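# Move six desk flasks into incubator, then close it

## Task

Transfer every one of the six flasks on the desk onto incubator shelves. Each must rest flat directly on a shelf (never on top of another flask), keep the same face upward that it had on the desk, and not overhang the shelf's front edge. Afterwards close the inner glass door completely, rotate its latch to horizontal, and close the outer door completely. Flasks that were already inside must also finish flat on shelves, unstacked and with their original face up. The task fails if any flask reaches the floor, if either door is swung open or shut violently, or if the robot tips over or is left leaning.

## Robot and tools

ROBOT. TidyBot++: a mobile base (0.54 m long, 0.50 m wide, 0.38 m tall) on four driven casters, carrying one seven-joint arm with a two-finger gripper. The shoulder sits 0.12 m ahead of the base centre, 0.68 m up. Link lengths: upper arm 0.42 m, forearm 0.31 m, wrist to hand point 0.31 m. The arm begins folded, hand pointing down, reaching at most 0.08 m beyond the base front. Cameras: base_camera (fixed on the base, 644x364) and wrist_camera (fisheye on the hand, 644x476, looking along the hand).

FRAMES. Base frame: origin on the floor below the base centre, x forward, y left, z up, metres. hand_pose is given in this frame as the point between the finger pads; the hand's z axis runs out along the fingers, and the fingers open along its y axis. The odometry frame is the base frame as it was at scene start; base_odometry counts wheel rotation only, so slip appears as travel, and heading (rad, -3.142 to 3.142) is positive to the left. base_tilt is in degrees, forward and right positive.

move. One action per call, built from any of base, joints, target, plus optional speeds; cameras and blocking are not part of the action. All motions begin together.
- base: an object of relative offsets from where the base currently is (its axes at command start): translate_m (forward +, -2 to 2 m), strafe_m (left +, -2 to 2 m), rotate_rad (counter-clockwise +, -6.3 to 6.3 rad). A base move is cut off after 14 s (time_out).
- joints: absolute angles keyed by name. joint_1_rad (any angle; positive turns the arm clockwise seen from above, opposite to heading), joint_2_rad (-2.249 to 2.249; 0 is upper arm vertical, positive leans forward), joint_3_rad (any), joint_4_rad (-2.579 to 2.579; with joint_3 at 3.14, negative bends the forearm forward), joint_5_rad (any), joint_6_rad (-2.099 to 2.099; negative bends the hand forward in the reference posture), joint_7_rad (any; with the hand down, positive turns counter-clockwise from above, and 1.57 has fingers opening left/right), gripper_pos (0 fully open to 1 fully closed; finger gap about 85 x (1 - gripper_pos) mm). Unbounded joints take the short way, so turn beyond half a revolution in steps.
- target: one list of seven numbers, an absolute hand pose in the base frame: x, y, z in metres, then quaternion qw, qx, qy, qz. With target, joints may contain only gripper_pos.
- speeds: caps for this action only: translate_m and strafe_m 0.05 to 0.5 m/s (give just one key when both are moving), rotate_rad 0.1 to 1.57 rad/s.
- cameras: list of base_camera, wrist_camera or all; [] for none. blocking: true (default) returns once everything has stopped; false returns in about 0.5 s while motion continues. A new move overrides only the parts it names. A call with no action simply reports state and images. No action runs longer than 15 s.

wait(seconds 0 to 10, cameras) reports state after waiting, returning sooner if running moves settle. stop(cameras) brakes everything you commanded. zoom_image(camera, region [x0, y0, x1, y1] in pixels, at most 504x504) enlarges part of the latest image from a camera. finished_scene(scene) ends the scene irreversibly; the goal must hold without the robot.

RESULTS. The move line says done or the worst status. base_status, joint_status, hand_status: done, moving, off_target (resting away from target, maybe still pushing), contact_stop or time_out (unrequested stop; subsequent calls in that reply are skipped), not_followed (self-collision check withheld joint targets; 'joint command not followed' or 'pose unreachable' with a cause), torque_fault, limit_stop_at_motor_heat. hand_target is where the hand would be with all joints on target. motor_effort is percent of maximum torque, peak in brackets. on_its_own lists uncommanded robot activity. Motor temperatures are listed per joint; MOTOR HOT appears at 60 °C, and an OVER-TEMPERATURE FAULT at 75 °C makes the arm sag for 30 to 60 s. ARM HIT means the arm struck the base or itself. A refused call, or an uncommanded stop, cancels your remaining move/wait/finished_scene calls in that reply.

TIPS. After a done target the hand is usually within 3 cm; correct by adding (wanted minus measured) position to your last target. To keep a loaded hand still, resend hand_target, not hand_pose. Loads make the arm sag; never command a joint to its current reading while holding something. Targets low, close and pointing forward often go wrong or hit the base; no check prevents base contact. A pointing-down hand rises to about 0.94 m only near the base. Closed fingertips reach about 20 mm past the hand point. When a carried flask touches a shelf, hand_pose stops dropping while commands continue. Simulation time advances while you think.

AVOID. Dropping flasks or releasing them while moving; letting any flask reach the floor; fast door swings; driving or turning while the arm is snagged above about 0.6 m, reaching far out or swinging sideways while extended (tip risk); the base pushing the arm into furniture (torque fault: arm halts 10 s; limits 104.5 N m joints 1-4, 51.3 N m joints 5-7); squeezing hard on a flask still resting on a surface; long holds with the arm stretched (heat). Occasionally loose objects get nudged by outside pushes.

Each tool is called as a command line: name --argument value for each argument, lists and objects as JSON in quotes; but a table of rows of numbers goes row by row, as --pt "numbers of a row", without its own name.

## Session

move

Scene clock: 0.00 s.
Motor temperatures (°C): [40 34 35 37 45 43 50]
base_odometry: x=+0.000 y=+0.000 heading=+0.000
base_tilt: forward=+0.2 right=+0.3
base_status: not commanded
joint_positions: joint_1_rad=-0.027 joint_2_rad=-0.377 joint_3_rad=+3.107 joint_4_rad=-2.536 joint_5_rad=+0.001 joint_6_rad=-0.858 joint_7_rad=+1.566 gripper_pos=+0.000
joint_status: not commanded
motor_effort: joint_1_rad=+0 joint_2_rad=-1 joint_3_rad=+0 joint_4_rad=+12 joint_5_rad=+0 joint_6_rad=+1 joint_7_rad=-1
hand_pose: x=+0.2638 y=+0.0087 z=+0.5896 quat_wxyz=(+0.005, +0.998, +0.028, +0.063) (m; base frame)
hand_target: x=+0.2642 y=+0.0087 z=+0.5898 quat_wxyz=(+0.005, +0.998, +0.028, +0.063) (m; base frame)
hand_status: not commanded
pictures: base_camera, wrist_camera

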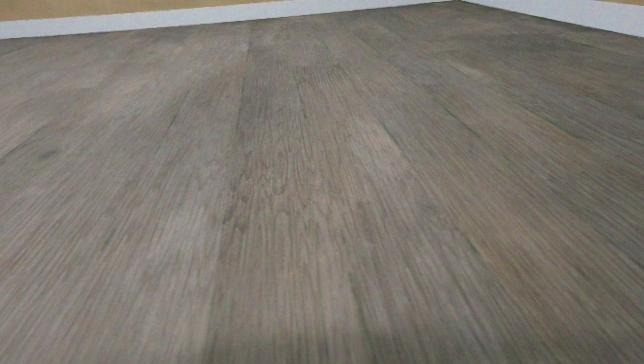

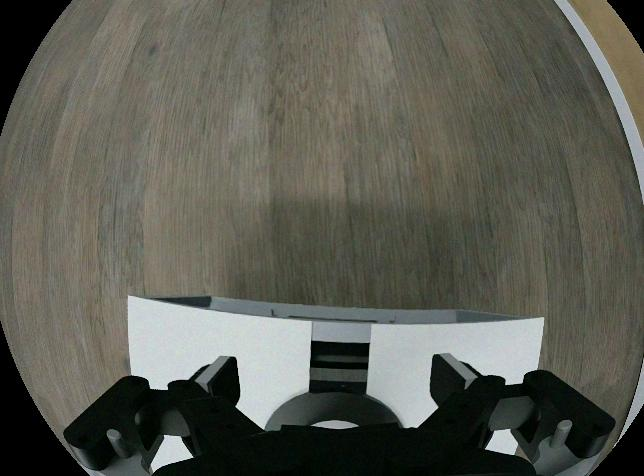

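move --joints '{"joint_6_rad": 0.5}'

move --base '{"rotate_rad": 1.2}'

move --base '{"rotate_rad": 1.2}'

move --base '{"rotate_rad": 1.2}'

move --base '{"rotate_rad": 1.2}'

Scene clock: 2.27 s.
Motor temperatures (°C): [40 34 35 37 45 43 50]
move: done
base_odometry: x=+0.000 y=+0.000 heading=+0.000
base_tilt: forward=+0.2 right=+0.3
base_status: not commanded
joint_positions: joint_1_rad=-0.027 joint_2_rad=-0.377 joint_3_rad=+3.107 joint_4_rad=-2.536 joint_5_rad=+0.001 joint_6_rad=+0.464 joint_7_rad=+1.566 gripper_pos=+0.000
joint_status: all done
motor_effort: joint_1_rad=-1(1) joint_2_rad=-6(7) joint_3_rad=+1(1) joint_4_rad=+18(19) joint_5_rad=+0(1) joint_6_rad=+9(9) joint_7_rad=-1(2)
hand_pose: x=+0.5332 y=+0.0284 z=+0.8599 quat_wxyz=(-0.016, +0.749, +0.025, +0.662) (m; base frame)
hand_target: x=+0.5346 y=+0.0287 z=+0.8714 quat_wxyz=(-0.017, +0.737, +0.025, +0.675) (m; base frame)
hand_status: not commanded
pictures: base_camera, wrist_camera
camera_calibration:
wrist_camera: T_world_to_cam=[[0.0180697, -0.999809, 0.00745559, 0.0117514], [-0.0720918, -0.00874025, -0.99736, 0.963537], [0.997234, 0.0174845, -0.0722359, -0.34089], [0, 0, 0, 1]] pos_world=[0.409198, 0.026131, 0.936281]

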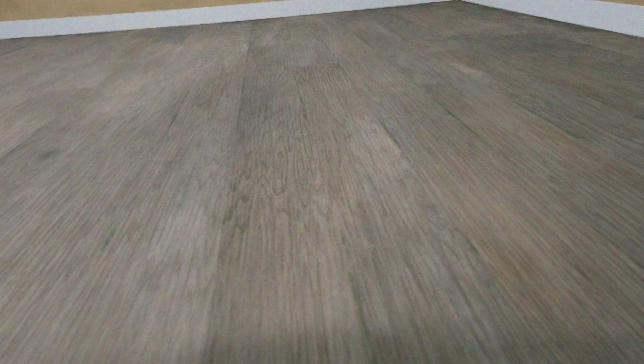

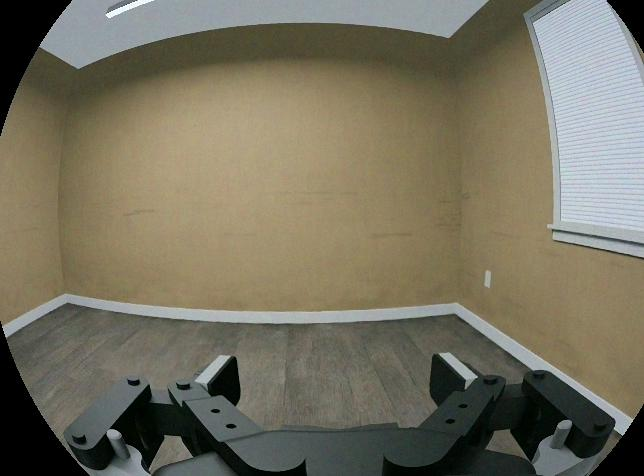

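Scene clock: 4.30 s.
Motor temperatures (°C): [40 34 35 37 45 43 50]
move: done
base_odometry: x=+0.000 y=+0.000 heading=+1.199
base_tilt: forward=+0.2 right=+0.3
base_status: done
joint_positions: joint_1_rad=-0.027 joint_2_rad=-0.377 joint_3_rad=+3.107 joint_4_rad=-2.536 joint_5_rad=+0.001 joint_6_rad=+0.464 joint_7_rad=+1.566 gripper_pos=+0.000
joint_status: not commanded
motor_effort: joint_1_rad=-1(1) joint_2_rad=-6(7) joint_3_rad=+1(2) joint_4_rad=+18(19) joint_5_rad=+0(1) joint_6_rad=+9(9) joint_7_rad=-1(1)
hand_pose: x=+0.5332 y=+0.0285 z=+0.8600 quat_wxyz=(-0.016, +0.749, +0.025, +0.662) (m; base frame)
hand_target: x=+0.5346 y=+0.0287 z=+0.8714 quat_wxyz=(-0.017, +0.737, +0.025, +0.675) (m; base frame)
hand_status: not commanded
pictures: base_camera, wrist_camera
camera_calibration:
wrist_camera: T_world_to_cam=[[0.0180693, -0.999809, 0.00745993, 0.0117475], [-0.0719922, -0.00874281, -0.997367, 0.963503], [0.997242, 0.0174847, -0.0721364, -0.340986], [0, 0, 0, 1]] pos_world=[0.409198, 0.026131, 0.936281]

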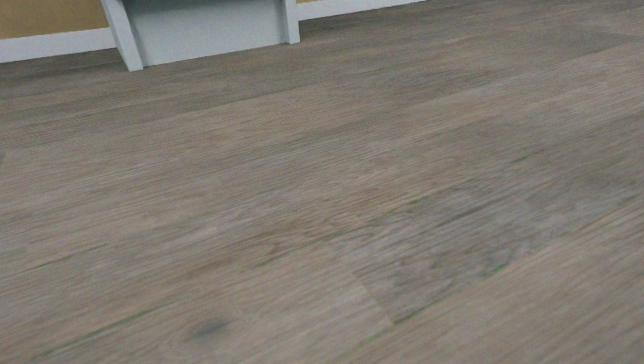

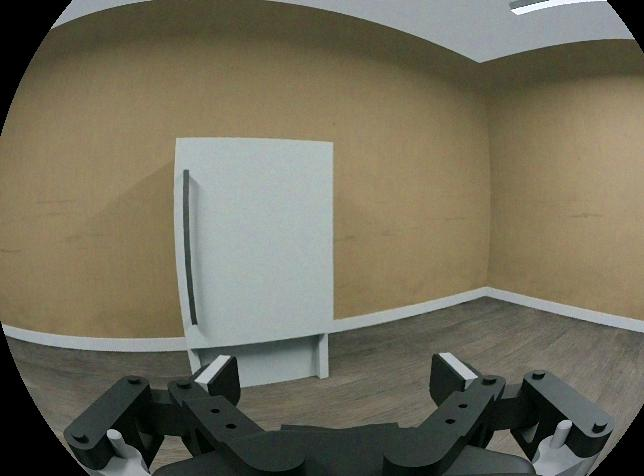

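Scene clock: 6.33 s.
Motor temperatures (°C): [40 34 35 37 45 43 50]
move: done
base_odometry: x=+0.000 y=+0.000 heading=+2.399
base_tilt: forward=+0.2 right=+0.3
base_status: done
joint_positions: joint_1_rad=-0.027 joint_2_rad=-0.377 joint_3_rad=+3.107 joint_4_rad=-2.536 joint_5_rad=+0.001 joint_6_rad=+0.465 joint_7_rad=+1.566 gripper_pos=+0.000
joint_status: not commanded
motor_effort: joint_1_rad=+0(1) joint_2_rad=-6(7) joint_3_rad=+1(2) joint_4_rad=+18(19) joint_5_rad=+1(1) joint_6_rad=+9(9) joint_7_rad=-1(1)
hand_pose: x=+0.5333 y=+0.0285 z=+0.8600 quat_wxyz=(-0.016, +0.749, +0.025, +0.662) (m; base frame)
hand_target: x=+0.5346 y=+0.0287 z=+0.8714 quat_wxyz=(-0.017, +0.737, +0.025, +0.675) (m; base frame)
hand_status: not commanded
pictures: base_camera, wrist_camera
camera_calibration:
wrist_camera: T_world_to_cam=[[0.0180687, -0.999809, 0.00746178, 0.0117452], [-0.0718927, -0.00874286, -0.997374, 0.963569], [0.997249, 0.0174848, -0.072037, -0.341075], [0, 0, 0, 1]] pos_world=[0.409198, 0.026131, 0.936381]

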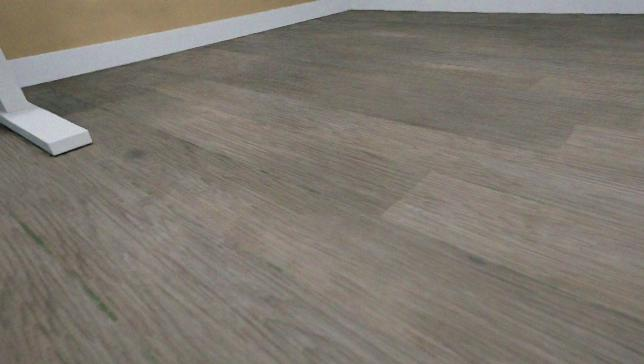

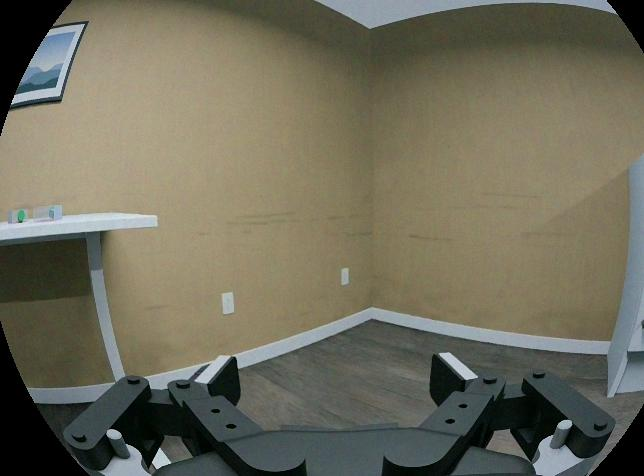

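Scene clock: 8.37 s.
Motor temperatures (°C): [40 34 35 37 45 43 50]
move: done
base_odometry: x=+0.000 y=+0.000 heading=-2.685
base_tilt: forward=+0.2 right=+0.3
base_status: done
joint_positions: joint_1_rad=-0.027 joint_2_rad=-0.377 joint_3_rad=+3.107 joint_4_rad=-2.536 joint_5_rad=+0.001 joint_6_rad=+0.465 joint_7_rad=+1.566 gripper_pos=+0.000
joint_status: not commanded
motor_effort: joint_1_rad=+0(2) joint_2_rad=-6(7) joint_3_rad=+1(2) joint_4_rad=+18(19) joint_5_rad=-1(1) joint_6_rad=+9(9) joint_7_rad=+0(2)
hand_pose: x=+0.5333 y=+0.0285 z=+0.8600 quat_wxyz=(-0.016, +0.749, +0.025, +0.662) (m; base frame)
hand_target: x=+0.5346 y=+0.0287 z=+0.8714 quat_wxyz=(-0.017, +0.737, +0.025, +0.675) (m; base frame)
hand_status: not commanded
pictures: base_camera, wrist_camera
camera_calibration:
wrist_camera: T_world_to_cam=[[0.018068, -0.999809, 0.00746113, 0.0117461], [-0.0717933, -0.00874042, -0.997381, 0.963535], [0.997256, 0.017485, -0.0719375, -0.341171], [0, 0, 0, 1]] pos_world=[0.409198, 0.026131, 0.936382]

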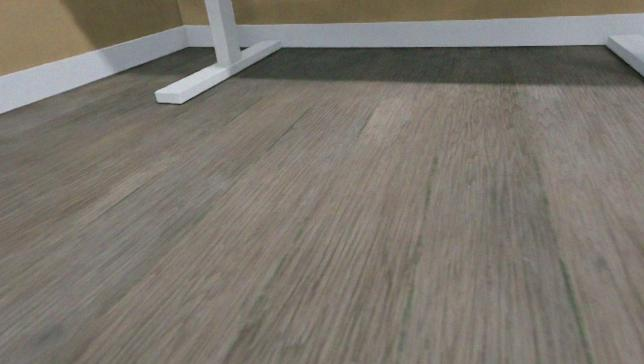

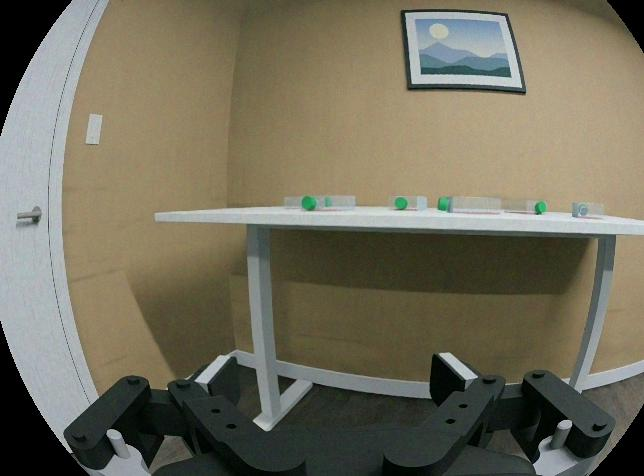

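Scene clock: 10.40 s.
Motor temperatures (°C): [40 34 35 37 45 43 50]
move: done
base_odometry: x=+0.000 y=+0.000 heading=-1.485
base_tilt: forward=+0.2 right=+0.3
base_status: done
joint_positions: joint_1_rad=-0.027 joint_2_rad=-0.377 joint_3_rad=+3.107 joint_4_rad=-2.536 joint_5_rad=+0.001 joint_6_rad=+0.465 joint_7_rad=+1.566 gripper_pos=+0.000
joint_status: not commanded
motor_effort: joint_1_rad=+0(2) joint_2_rad=-6(7) joint_3_rad=+1(2) joint_4_rad=+19(19) joint_5_rad=+0(1) joint_6_rad=+9(9) joint_7_rad=+0(1)
hand_pose: x=+0.5333 y=+0.0285 z=+0.8600 quat_wxyz=(-0.016, +0.749, +0.025, +0.662) (m; base frame)
hand_target: x=+0.5346 y=+0.0287 z=+0.8714 quat_wxyz=(-0.017, +0.737, +0.025, +0.675) (m; base frame)
hand_status: not commanded
pictures: base_camera, wrist_camera
camera_calibration:
wrist_camera: T_world_to_cam=[[0.0180657, -0.999809, 0.00746376, 0.0117446], [-0.0717857, -0.00874275, -0.997382, 0.963533], [0.997256, 0.0174826, -0.07193, -0.341178], [0, 0, 0, 1]] pos_world=[0.409197, 0.026131, 0.936382]

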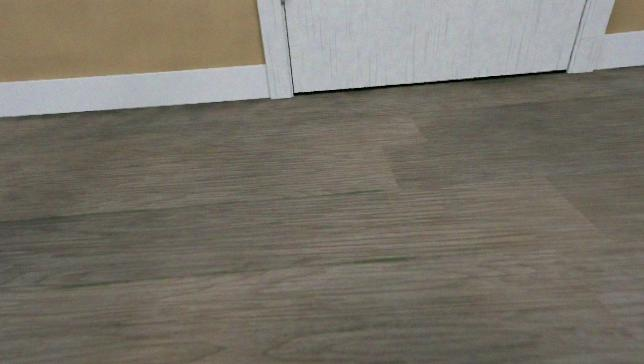

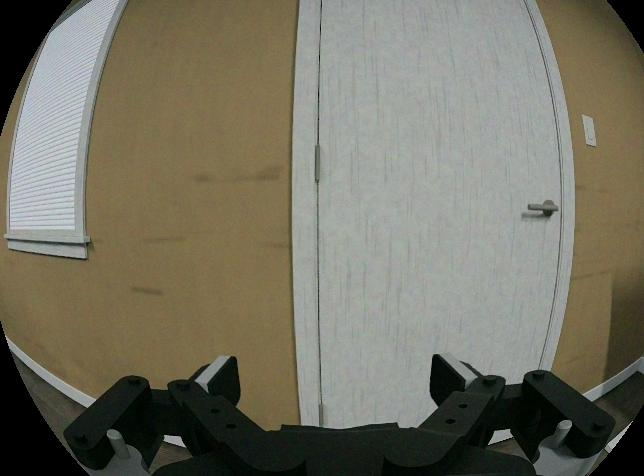

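move --base '{"rotate_rad": -1.4}' --joints '{"joint_2_rad": -0.3, "joint_4_rad": -1.4, "joint_6_rad": -0.9}'

Scene clock: 13.63 s.
Motor temperatures (°C): [40 34 35 38 45 43 50]
move: done
base_odometry: x=+0.000 y=+0.000 heading=-2.885
base_tilt: forward=+0.2 right=+0.3
base_status: done
joint_positions: joint_1_rad=-0.027 joint_2_rad=-0.326 joint_3_rad=+3.106 joint_4_rad=-1.426 joint_5_rad=+0.001 joint_6_rad=-0.852 joint_7_rad=+1.566 gripper_pos=+0.000
joint_status: all done
motor_effort: joint_1_rad=+0(2) joint_2_rad=-9(13) joint_3_rad=+1(4) joint_4_rad=+19(22) joint_5_rad=+0(1) joint_6_rad=+8(10) joint_7_rad=-1(2)
hand_pose: x=+0.5518 y=+0.0322 z=+1.1072 quat_wxyz=(-0.013, +0.828, +0.026, +0.560) (m; base frame)
hand_target: x=+0.5564 y=+0.0320 z=+1.0966 quat_wxyz=(-0.013, +0.841, +0.026, +0.540) (m; base frame)
hand_status: not commanded
pictures: base_camera, wrist_camera
camera_calibration:
wrist_camera: T_world_to_cam=[[0.0180948, -0.999697, 0.0167143, 0.00300358], [-0.322741, -0.0216623, -0.946239, 1.29362], [0.946314, 0.0117277, -0.323035, -0.035641], [0, 0, 0, 1]] pos_world=[0.451177, 0.0314434, 1.21251]

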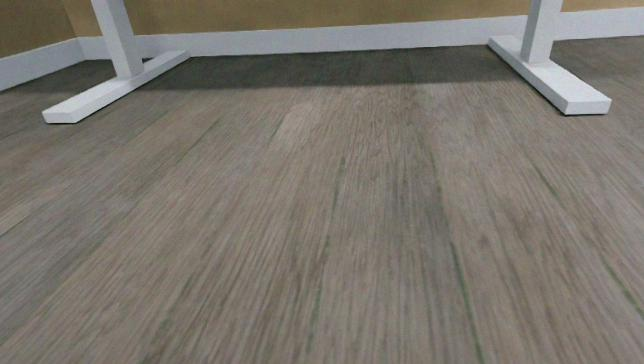

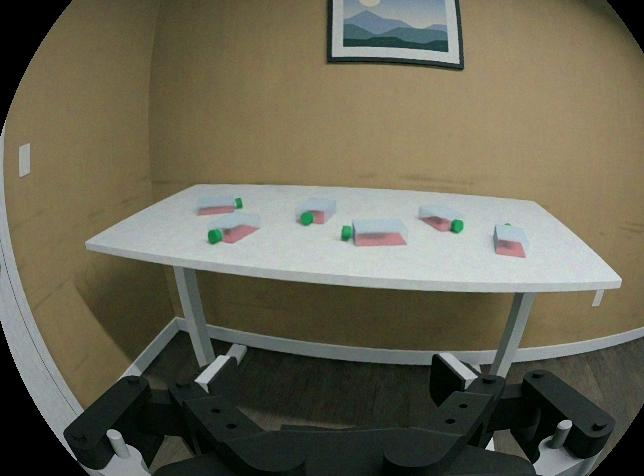

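zoom_image --camera "wrist_camera" --region '[180, 170, 560, 300]'

Scaled by 1.326.

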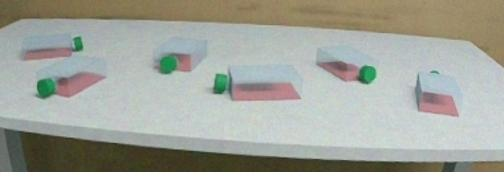

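move --base '{"rotate_rad": -1.698}' --cameras '[]'

move --base '{"translate_m": 0.5, "strafe_m": -0.45}'

Scene clock: 17.10 s.
Motor temperatures (°C): [40 33 35 38 44 43 50]
move: done
base_odometry: x=+0.000 y=+0.000 heading=+1.701
base_tilt: forward=+0.2 right=+0.3
base_status: done
joint_positions: joint_1_rad=-0.027 joint_2_rad=-0.312 joint_3_rad=+3.106 joint_4_rad=-1.426 joint_5_rad=+0.001 joint_6_rad=-0.854 joint_7_rad=+1.566 gripper_pos=+0.000
joint_status: not commanded
motor_effort: joint_1_rad=+0(2) joint_2_rad=-10(13) joint_3_rad=+1(3) joint_4_rad=+19(21) joint_5_rad=+0(2) joint_6_rad=+8(9) joint_7_rad=-1(1)
hand_pose: x=+0.5574 y=+0.0323 z=+1.1005 quat_wxyz=(-0.013, +0.832, +0.026, +0.554) (m; base frame)
hand_target: x=+0.5564 y=+0.0320 z=+1.0966 quat_wxyz=(-0.013, +0.841, +0.026, +0.540) (m; base frame)
hand_status: not commanded
pictures: none
No camera images: "cameras" was empty.

Scene clock: 19.73 s.
Motor temperatures (°C): [40 33 35 38 44 43 50]
move: done
base_odometry: x=+0.381 y=+0.554 heading=+1.701
base_tilt: forward=+0.2 right=+0.4
base_status: done
joint_positions: joint_1_rad=-0.027 joint_2_rad=-0.303 joint_3_rad=+3.107 joint_4_rad=-1.424 joint_5_rad=+0.001 joint_6_rad=-0.856 joint_7_rad=+1.566 gripper_pos=+0.000
joint_status: not commanded
motor_effort: joint_1_rad=+0(2) joint_2_rad=-10(13) joint_3_rad=+1(4) joint_4_rad=+19(20) joint_5_rad=+0(2) joint_6_rad=+8(9) joint_7_rad=-1(2)
hand_pose: x=+0.5609 y=+0.0324 z=+1.0966 quat_wxyz=(-0.013, +0.835, +0.026, +0.550) (m; base frame)
hand_target: x=+0.5564 y=+0.0320 z=+1.0966 quat_wxyz=(-0.013, +0.841, +0.026, +0.540) (m; base frame)
hand_status: not commanded
pictures: base_camera, wrist_camera
camera_calibration:
wrist_camera: T_world_to_cam=[[0.0184903, -0.999685, 0.0169972, 0.0026973], [-0.347287, -0.0223633, -0.937492, 1.29079], [0.937577, 0.0114316, -0.347591, -0.0158732], [0, 0, 0, 1]] pos_world=[0.463105, 0.0317441, 1.20454]

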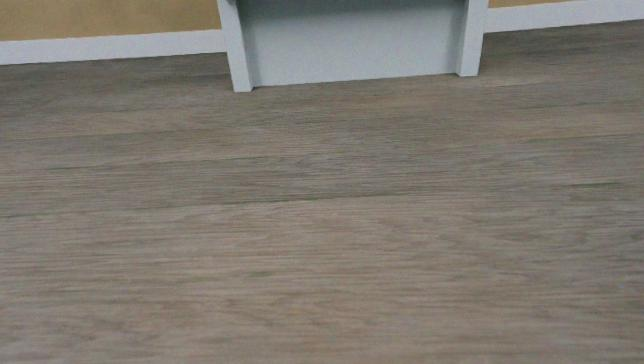

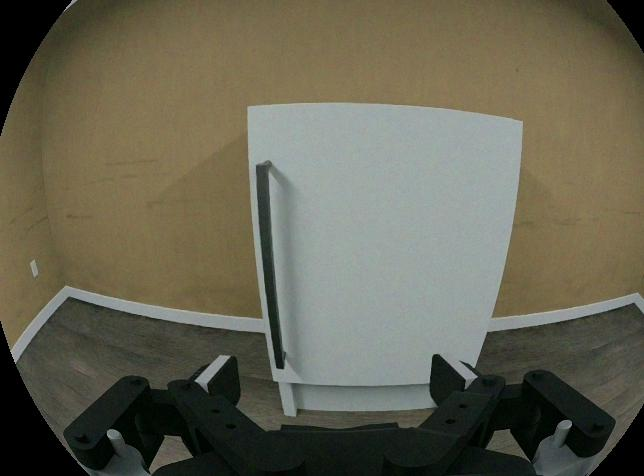

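move --joints '{"joint_1_rad":0, "joint_2_rad": 0.427, "joint_3_rad":3.1416, "joint_4_rad": -1.897, "joint_5_rad":0, "joint_6_rad": 0.754, "joint_7_rad":1.571}' --base '{"strafe_m": 0.2, "rotate_rad": -0.05}'

Scene clock: 23.30 s.
Motor temperatures (°C): [40 33 35 38 44 43 50]
move: done
base_odometry: x=+0.183 y=+0.528 heading=+1.651
base_tilt: forward=+0.2 right=+0.3
base_status: done
joint_positions: joint_1_rad=-0.017 joint_2_rad=+0.418 joint_3_rad=+3.118 joint_4_rad=-1.878 joint_5_rad=+0.001 joint_6_rad=+0.715 joint_7_rad=+1.566 gripper_pos=+0.000
joint_status: all done
motor_effort: joint_1_rad=-1(3) joint_2_rad=-35(38) joint_3_rad=+0(3) joint_4_rad=+17(22) joint_5_rad=+1(1) joint_6_rad=+9(10) joint_7_rad=-1(3)
hand_pose: x=+0.8355 y=+0.0274 z=+0.8551 quat_wxyz=(-0.019, +0.710, +0.009, +0.703) (m; base frame)
hand_target: x=+0.8339 y=+0.0014 z=+0.8500 quat_wxyz=(+0.000, +0.707, +0.000, +0.707) (m; base frame)
hand_status: not commanded
pictures: base_camera, wrist_camera
camera_calibration:
wrist_camera: T_world_to_cam=[[-0.00200647, -0.999802, -0.0197869, 0.0452799], [0.0409303, 0.0196883, -0.998968, 0.88663], [0.99916, -0.00281428, 0.0408827, -0.740542], [0, 0, 0, 1]] pos_world=[0.70372, 0.0257306, 0.916887]

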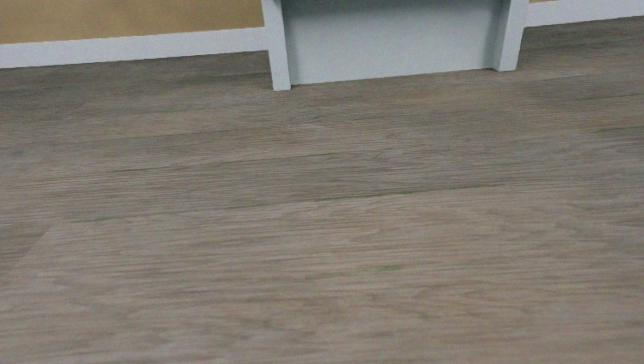

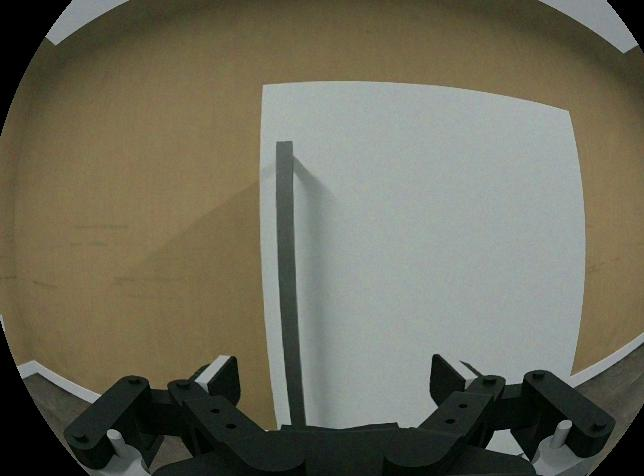

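move --base '{"strafe_m": -0.03, "rotate_rad": 0.111}'

Scene clock: 24.67 s.
Motor temperatures (°C): [40 33 35 38 44 43 50]
move: done
base_odometry: x=+0.213 y=+0.531 heading=+1.762
base_tilt: forward=+0.2 right=+0.3
base_status: done
joint_positions: joint_1_rad=-0.010 joint_2_rad=+0.418 joint_3_rad=+3.123 joint_4_rad=-1.878 joint_5_rad=+0.001 joint_6_rad=+0.718 joint_7_rad=+1.566 gripper_pos=+0.000
joint_status: not commanded
motor_effort: joint_1_rad=+0(3) joint_2_rad=-35(36) joint_3_rad=-1(2) joint_4_rad=+17(18) joint_5_rad=+1(1) joint_6_rad=+9(9) joint_7_rad=-1(1)
hand_pose: x=+0.8359 y=+0.0195 z=+0.8558 quat_wxyz=(-0.014, +0.710, +0.006, +0.704) (m; base frame)
hand_target: x=+0.8339 y=+0.0014 z=+0.8500 quat_wxyz=(+0.000, +0.707, +0.000, +0.707) (m; base frame)
hand_status: not commanded
pictures: base_camera, wrist_camera
camera_calibration:
wrist_camera: T_world_to_cam=[[-0.0135413, -0.999749, -0.0178558, 0.0454149], [0.0436401, 0.0172495, -0.998898, 0.885226], [0.998956, -0.0143056, 0.0433955, -0.742629], [0, 0, 0, 1]] pos_world=[0.703837, 0.01951, 0.917288]

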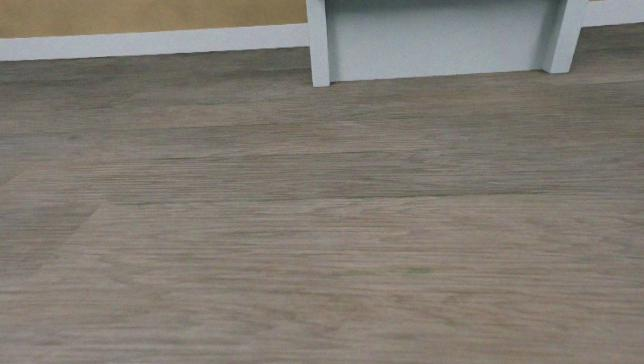

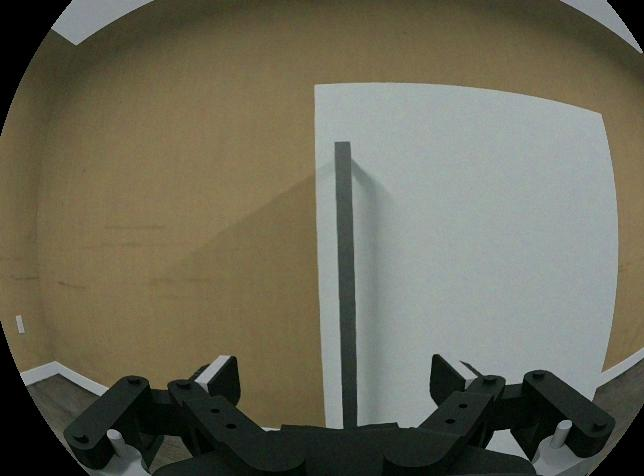

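move --base '{"translate_m": 0.27}' --speeds '{"translate_m": 0.2}'

Scene clock: 26.93 s.
Motor temperatures (°C): [40 34 35 38 44 43 50]
move: done
base_odometry: x=+0.161 y=+0.796 heading=+1.763
base_tilt: forward=+0.3 right=+0.3
base_status: done
joint_positions: joint_1_rad=-0.010 joint_2_rad=+0.419 joint_3_rad=+3.123 joint_4_rad=-1.878 joint_5_rad=+0.001 joint_6_rad=+0.720 joint_7_rad=+1.566 gripper_pos=+0.000
joint_status: not commanded
motor_effort: joint_1_rad=+0(1) joint_2_rad=-34(37) joint_3_rad=+0(1) joint_4_rad=+17(18) joint_5_rad=+1(1) joint_6_rad=+9(9) joint_7_rad=-1(1)
hand_pose: x=+0.8359 y=+0.0194 z=+0.8557 quat_wxyz=(-0.014, +0.709, +0.006, +0.705) (m; base frame)
hand_target: x=+0.8339 y=+0.0014 z=+0.8500 quat_wxyz=(+0.000, +0.707, +0.000, +0.707) (m; base frame)
hand_status: not commanded
pictures: base_camera, wrist_camera
camera_calibration:
wrist_camera: T_world_to_cam=[[-0.0135238, -0.999749, -0.0178686, 0.0453108], [0.0446422, 0.0172487, -0.998854, 0.884284], [0.998911, -0.014306, 0.0443977, -0.743508], [0, 0, 0, 1]] pos_world=[0.703835, 0.01941, 0.91709]

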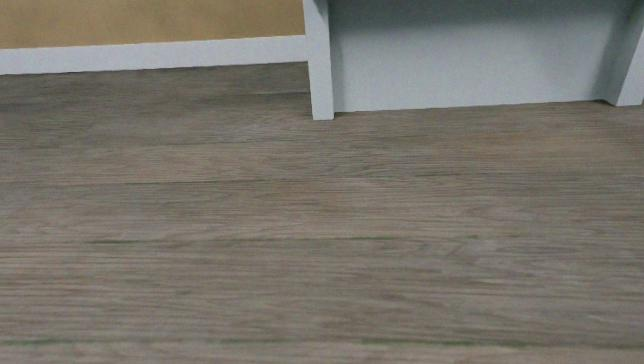

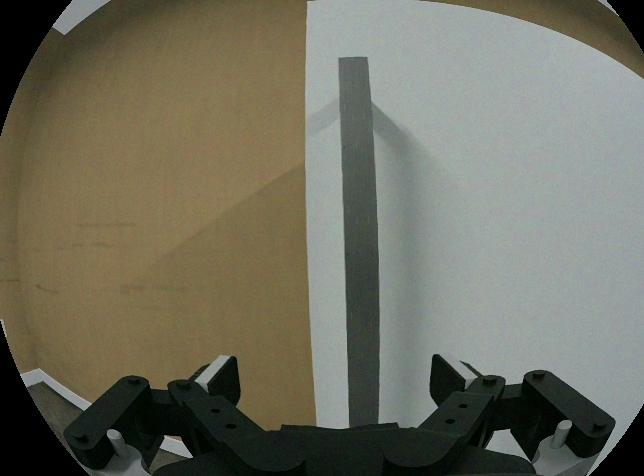

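move --base '{"translate_m": 0.06, "strafe_m": -0.018}' --speeds '{"translate_m": 0.15}'

move --base '{"translate_m": 0.08}' --speeds '{"translate_m": 0.1}'

Scene clock: 28.23 s.
Motor temperatures (°C): [40 34 35 38 44 43 50]
move: done
base_odometry: x=+0.167 y=+0.859 heading=+1.763
base_tilt: forward=+0.2 right=+0.3
base_status: done
joint_positions: joint_1_rad=-0.010 joint_2_rad=+0.419 joint_3_rad=+3.123 joint_4_rad=-1.879 joint_5_rad=+0.001 joint_6_rad=+0.721 joint_7_rad=+1.566 gripper_pos=+0.000
joint_status: not commanded
motor_effort: joint_1_rad=-1(2) joint_2_rad=-35(37) joint_3_rad=+0(1) joint_4_rad=+17(18) joint_5_rad=+0(1) joint_6_rad=+9(9) joint_7_rad=+0(2)
hand_pose: x=+0.8359 y=+0.0194 z=+0.8553 quat_wxyz=(-0.014, +0.709, +0.006, +0.705) (m; base frame)
hand_target: x=+0.8339 y=+0.0014 z=+0.8500 quat_wxyz=(+0.000, +0.707, +0.000, +0.707) (m; base frame)
hand_status: not commanded
pictures: base_camera, wrist_camera
camera_calibration:
wrist_camera: T_world_to_cam=[[-0.0135257, -0.999749, -0.0178673, 0.0453038], [0.0445424, 0.0172488, -0.998859, 0.883958], [0.998916, -0.0143061, 0.0442979, -0.743402], [0, 0, 0, 1]] pos_world=[0.703836, 0.01941, 0.91669]

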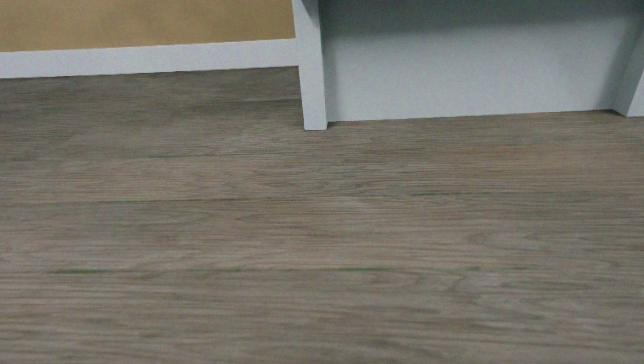

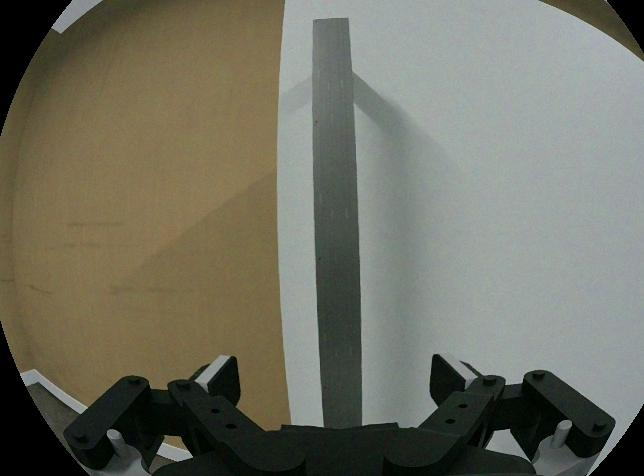

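Scene clock: 29.53 s.
Motor temperatures (°C): [40 34 35 38 44 43 50]
move: done
base_odometry: x=+0.152 y=+0.937 heading=+1.763
base_tilt: forward=+0.3 right=+0.3
base_status: done
joint_positions: joint_1_rad=-0.010 joint_2_rad=+0.420 joint_3_rad=+3.123 joint_4_rad=-1.879 joint_5_rad=+0.001 joint_6_rad=+0.721 joint_7_rad=+1.566 gripper_pos=+0.000
joint_status: not commanded
motor_effort: joint_1_rad=+0(1) joint_2_rad=-36(38) joint_3_rad=+0(1) joint_4_rad=+16(18) joint_5_rad=+1(1) joint_6_rad=+9(9) joint_7_rad=-1(2)
hand_pose: x=+0.8359 y=+0.0194 z=+0.8547 quat_wxyz=(-0.014, +0.710, +0.006, +0.704) (m; base frame)
hand_target: x=+0.8339 y=+0.0014 z=+0.8500 quat_wxyz=(+0.000, +0.707, +0.000, +0.707) (m; base frame)
hand_status: not commanded
pictures: base_camera, wrist_camera
camera_calibration:
wrist_camera: T_world_to_cam=[[-0.0135377, -0.999749, -0.0178583, 0.0452951], [0.0438397, 0.0172494, -0.99889, 0.88398], [0.998947, -0.0143056, 0.0435951, -0.74276], [0, 0, 0, 1]] pos_world=[0.703837, 0.01941, 0.916189]

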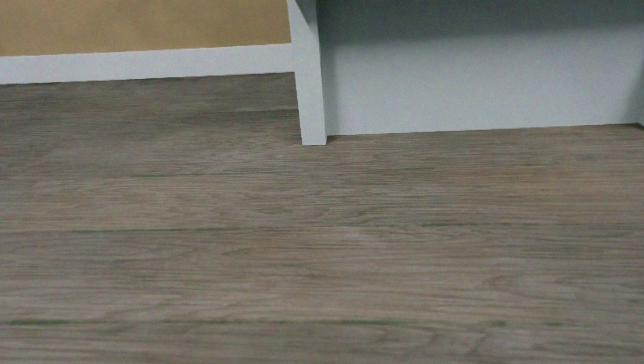

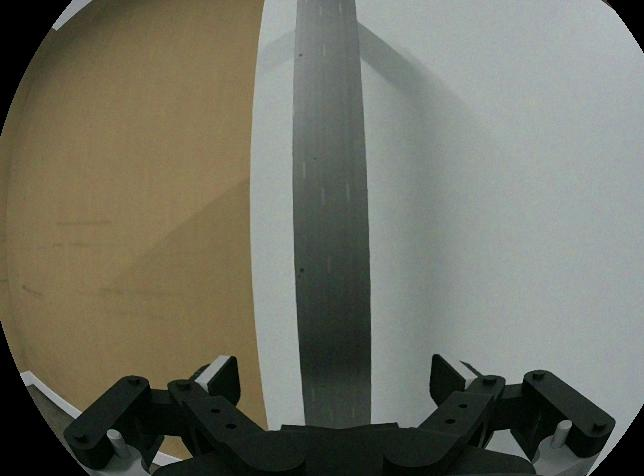

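move --base '{"translate_m": 0.014}' --speeds '{"translate_m": 0.1}' --cameras '[]'

move --joints '{"gripper_pos": 0.56}'

Scene clock: 30.37 s.
Motor temperatures (°C): [40 34 35 38 44 43 50]
move: done
base_odometry: x=+0.150 y=+0.951 heading=+1.763
base_tilt: forward=+0.2 right=+0.3
base_status: done
joint_positions: joint_1_rad=-0.010 joint_2_rad=+0.423 joint_3_rad=+3.123 joint_4_rad=-1.880 joint_5_rad=+0.001 joint_6_rad=+0.722 joint_7_rad=+1.566 gripper_pos=+0.000
joint_status: not commanded
motor_effort: joint_1_rad=+0(2) joint_2_rad=-35(39) joint_3_rad=+0(1) joint_4_rad=+17(18) joint_5_rad=+0(1) joint_6_rad=+9(9) joint_7_rad=-1(1)
hand_pose: x=+0.8363 y=+0.0194 z=+0.8523 quat_wxyz=(-0.014, +0.711, +0.006, +0.703) (m; base frame)
hand_target: x=+0.8339 y=+0.0014 z=+0.8500 quat_wxyz=(+0.000, +0.707, +0.000, +0.707) (m; base frame)
hand_status: not commanded
pictures: none
No camera images: "cameras" was empty.

Scene clock: 31.23 s.
Motor temperatures (°C): [40 34 35 38 44 43 50]
move: done
base_odometry: x=+0.150 y=+0.951 heading=+1.763
base_tilt: forward=+0.2 right=+0.3
base_status: not commanded
joint_positions: joint_1_rad=-0.010 joint_2_rad=+0.423 joint_3_rad=+3.123 joint_4_rad=-1.880 joint_5_rad=+0.001 joint_6_rad=+0.722 joint_7_rad=+1.566 gripper_pos=+0.560
joint_status: all done
motor_effort: joint_1_rad=+0(1) joint_2_rad=-35(35) joint_3_rad=+0(1) joint_4_rad=+17(17) joint_5_rad=+0(2) joint_6_rad=+9(9) joint_7_rad=-1(1)
hand_pose: x=+0.8363 y=+0.0194 z=+0.8523 quat_wxyz=(-0.014, +0.711, +0.006, +0.703) (m; base frame)
hand_target: x=+0.8339 y=+0.0014 z=+0.8500 quat_wxyz=(+0.000, +0.707, +0.000, +0.707) (m; base frame)
hand_status: not commanded
pictures: base_camera, wrist_camera
camera_calibration:
wrist_camera: T_world_to_cam=[[-0.0135949, -0.999749, -0.0178154, 0.0452685], [0.0406415, 0.0172498, -0.999025, 0.884326], [0.999081, -0.0143057, 0.0403968, -0.740449], [0, 0, 0, 1]] pos_world=[0.704444, 0.01941, 0.914182]

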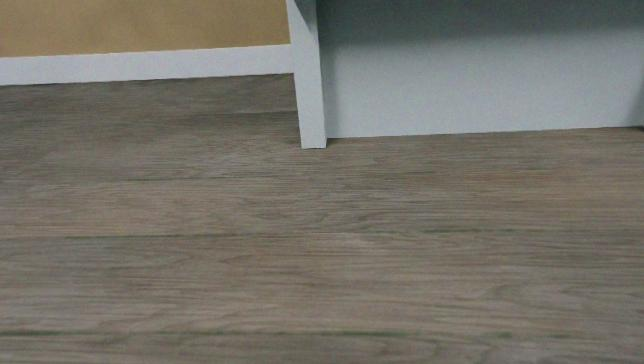

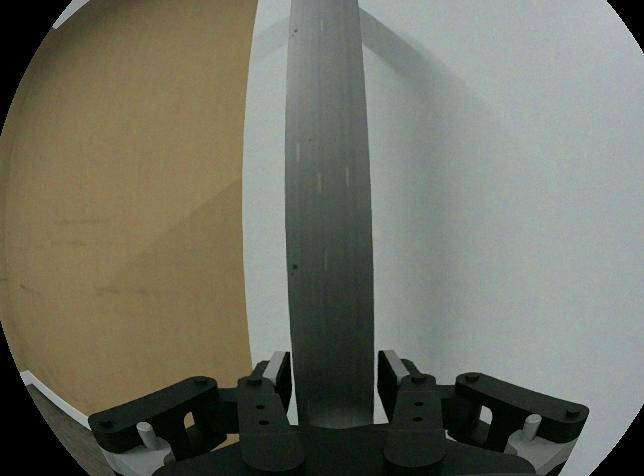

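move --joints '{"gripper_pos": 0.8}'

Scene clock: 32.07 s.
Motor temperatures (°C): [40 34 35 38 44 43 50]
move: off_target
base_odometry: x=+0.150 y=+0.951 heading=+1.763
base_tilt: forward=+0.2 right=+0.3
base_status: not commanded
joint_positions: joint_1_rad=-0.009 joint_2_rad=+0.423 joint_3_rad=+3.124 joint_4_rad=-1.880 joint_5_rad=+0.001 joint_6_rad=+0.722 joint_7_rad=+1.572 gripper_pos=+0.727
joint_status: gripper_pos off_target (ended at +0.727, target +0.800)
motor_effort: joint_1_rad=+1(3) joint_2_rad=-32(35) joint_3_rad=+0(2) joint_4_rad=+17(18) joint_5_rad=+1(2) joint_6_rad=+9(10) joint_7_rad=-4(5)
hand_pose: x=+0.8362 y=+0.0187 z=+0.8521 quat_wxyz=(-0.011, +0.711, +0.007, +0.703) (m; base frame)
hand_target: x=+0.8339 y=+0.0014 z=+0.8500 quat_wxyz=(+0.000, +0.707, +0.000, +0.707) (m; base frame)
hand_status: not commanded
pictures: base_camera, wrist_camera
camera_calibration:
wrist_camera: T_world_to_cam=[[-0.014636, -0.999828, -0.0113494, 0.0399009], [0.0406067, 0.010747, -0.999117, 0.884455], [0.999068, -0.015084, 0.0404425, -0.740367], [0, 0, 0, 1]] pos_world=[0.704346, 0.0192212, 0.914069]

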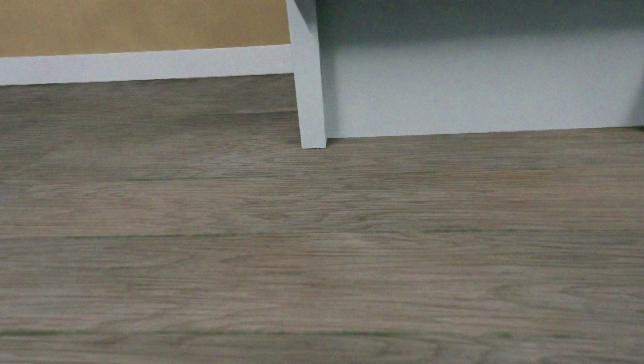

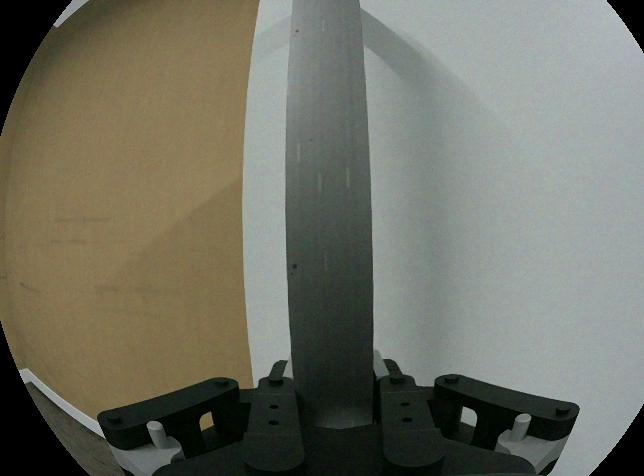

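move --base '{"translate_m": -0.063, "strafe_m": -0.095, "rotate_rad": 0.1}' --speeds '{"translate_m": 0.1, "rotate_rad": 0.1}'

Scene clock: 34.10 s.
Motor temperatures (°C): [40 34 35 38 44 43 50]
move: done
base_odometry: x=+0.255 y=+0.908 heading=+1.863
base_tilt: forward=+0.2 right=+0.3
base_status: done
joint_positions: joint_1_rad=-0.019 joint_2_rad=+0.422 joint_3_rad=+3.134 joint_4_rad=-1.888 joint_5_rad=+0.001 joint_6_rad=+0.733 joint_7_rad=+1.572 gripper_pos=+0.730
joint_status: not commanded
motor_effort: joint_1_rad=+3(7) joint_2_rad=-33(43) joint_3_rad=+1(5) joint_4_rad=+17(19) joint_5_rad=-2(5) joint_6_rad=+8(10) joint_7_rad=-5(6)
hand_pose: x=+0.8346 y=+0.0194 z=+0.8519 quat_wxyz=(-0.010, +0.709, +0.009, +0.705) (m; base frame)
hand_target: x=+0.8339 y=+0.0014 z=+0.8500 quat_wxyz=(+0.000, +0.707, +0.000, +0.707) (m; base frame)
hand_status: not commanded
pictures: base_camera, wrist_camera
camera_calibration:
wrist_camera: T_world_to_cam=[[-0.0144693, -0.999871, -0.00700494, 0.0367885], [0.0449715, 0.00634782, -0.998968, 0.88051], [0.998883, -0.0147694, 0.0448739, -0.742331], [0, 0, 0, 1]] pos_world=[0.702437, 0.0202306, 0.91317]

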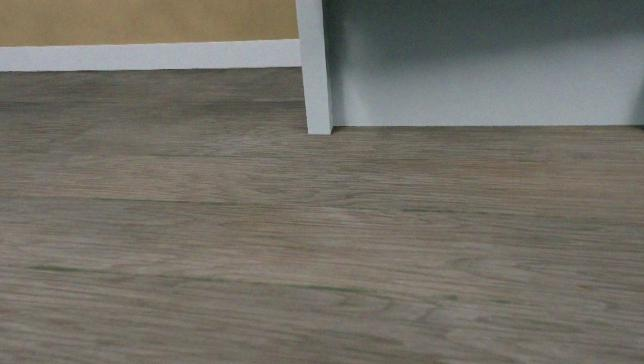

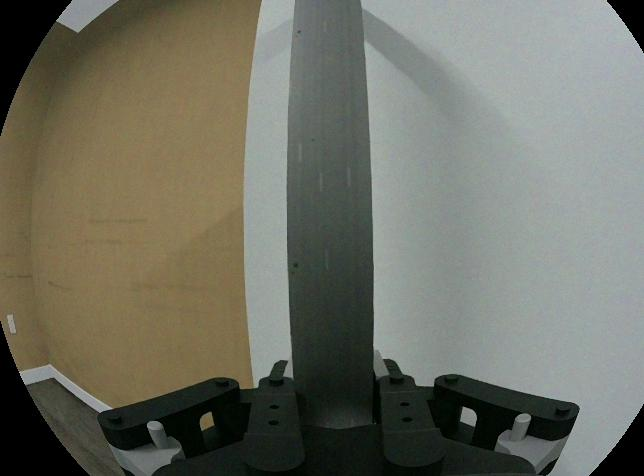

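move --base '{"translate_m": -0.063, "strafe_m": -0.095, "rotate_rad": 0.1}' --speeds '{"translate_m": 0.11, "rotate_rad": 0.1}' --cameras '[]'

move --base '{"translate_m": -0.117, "strafe_m": -0.196, "rotate_rad": 0.2}' --speeds '{"translate_m": 0.15, "rotate_rad": 0.13}'

Scene clock: 36.00 s.
Motor temperatures (°C): [40 34 35 38 44 43 50]
move: done
base_odometry: x=+0.364 y=+0.875 heading=+1.964
base_tilt: forward=+0.2 right=+0.3
base_status: done
joint_positions: joint_1_rad=-0.022 joint_2_rad=+0.422 joint_3_rad=+3.133 joint_4_rad=-1.890 joint_5_rad=+0.001 joint_6_rad=+0.735 joint_7_rad=+1.572 gripper_pos=+0.730
joint_status: not commanded
motor_effort: joint_1_rad=+5(10) joint_2_rad=-33(36) joint_3_rad=+3(7) joint_4_rad=+17(20) joint_5_rad=-4(6) joint_6_rad=+8(9) joint_7_rad=-5(6)
hand_pose: x=+0.8342 y=+0.0222 z=+0.8519 quat_wxyz=(-0.011, +0.709, +0.010, +0.705) (m; base frame)
hand_target: x=+0.8339 y=+0.0014 z=+0.8500 quat_wxyz=(+0.000, +0.707, +0.000, +0.707) (m; base frame)
hand_status: not commanded
pictures: none
No camera images: "cameras" was empty.

Scene clock: 38.13 s.
Motor temperatures (°C): [40 34 35 38 44 43 50]
move: done
base_odometry: x=+0.590 y=+0.842 heading=+2.165
base_tilt: forward=+0.2 right=+0.3
base_status: done
joint_positions: joint_1_rad=-0.027 joint_2_rad=+0.422 joint_3_rad=+3.132 joint_4_rad=-1.891 joint_5_rad=+0.001 joint_6_rad=+0.736 joint_7_rad=+1.572 gripper_pos=+0.731
joint_status: not commanded
motor_effort: joint_1_rad=+7(10) joint_2_rad=-33(35) joint_3_rad=+4(7) joint_4_rad=+16(20) joint_5_rad=-5(7) joint_6_rad=+7(10) joint_7_rad=-5(6)
hand_pose: x=+0.8337 y=+0.0268 z=+0.8518 quat_wxyz=(-0.014, +0.709, +0.013, +0.705) (m; base frame)
hand_target: x=+0.8339 y=+0.0014 z=+0.8500 quat_wxyz=(+0.000, +0.707, +0.000, +0.707) (m; base frame)
hand_status: not commanded
pictures: base_camera, wrist_camera
camera_calibration:
wrist_camera: T_world_to_cam=[[-0.00381812, -0.999962, -0.00786638, 0.0360107], [0.0457982, 0.00768333, -0.998921, 0.87966], [0.998943, -0.00417427, 0.0457671, -0.742448], [0, 0, 0, 1]] pos_world=[0.701514, 0.0261515, 0.912974]

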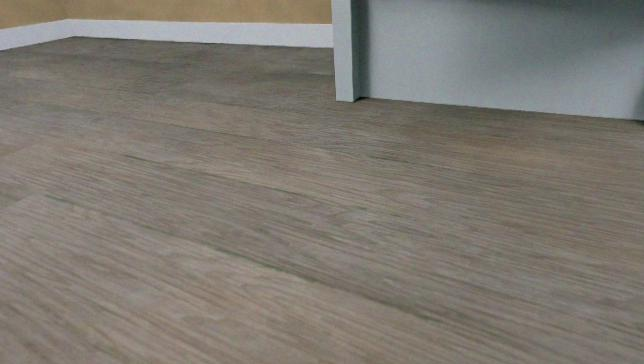

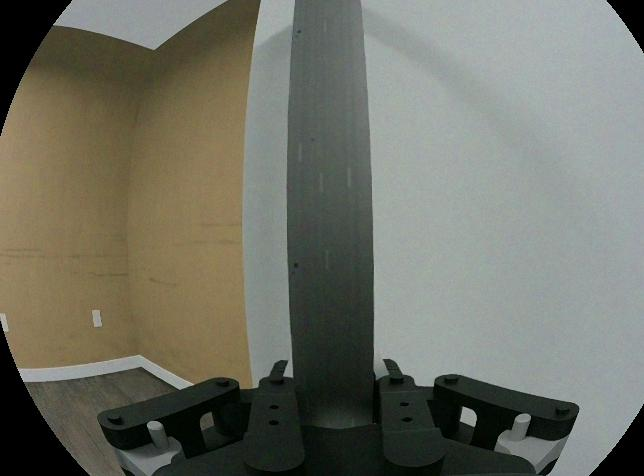

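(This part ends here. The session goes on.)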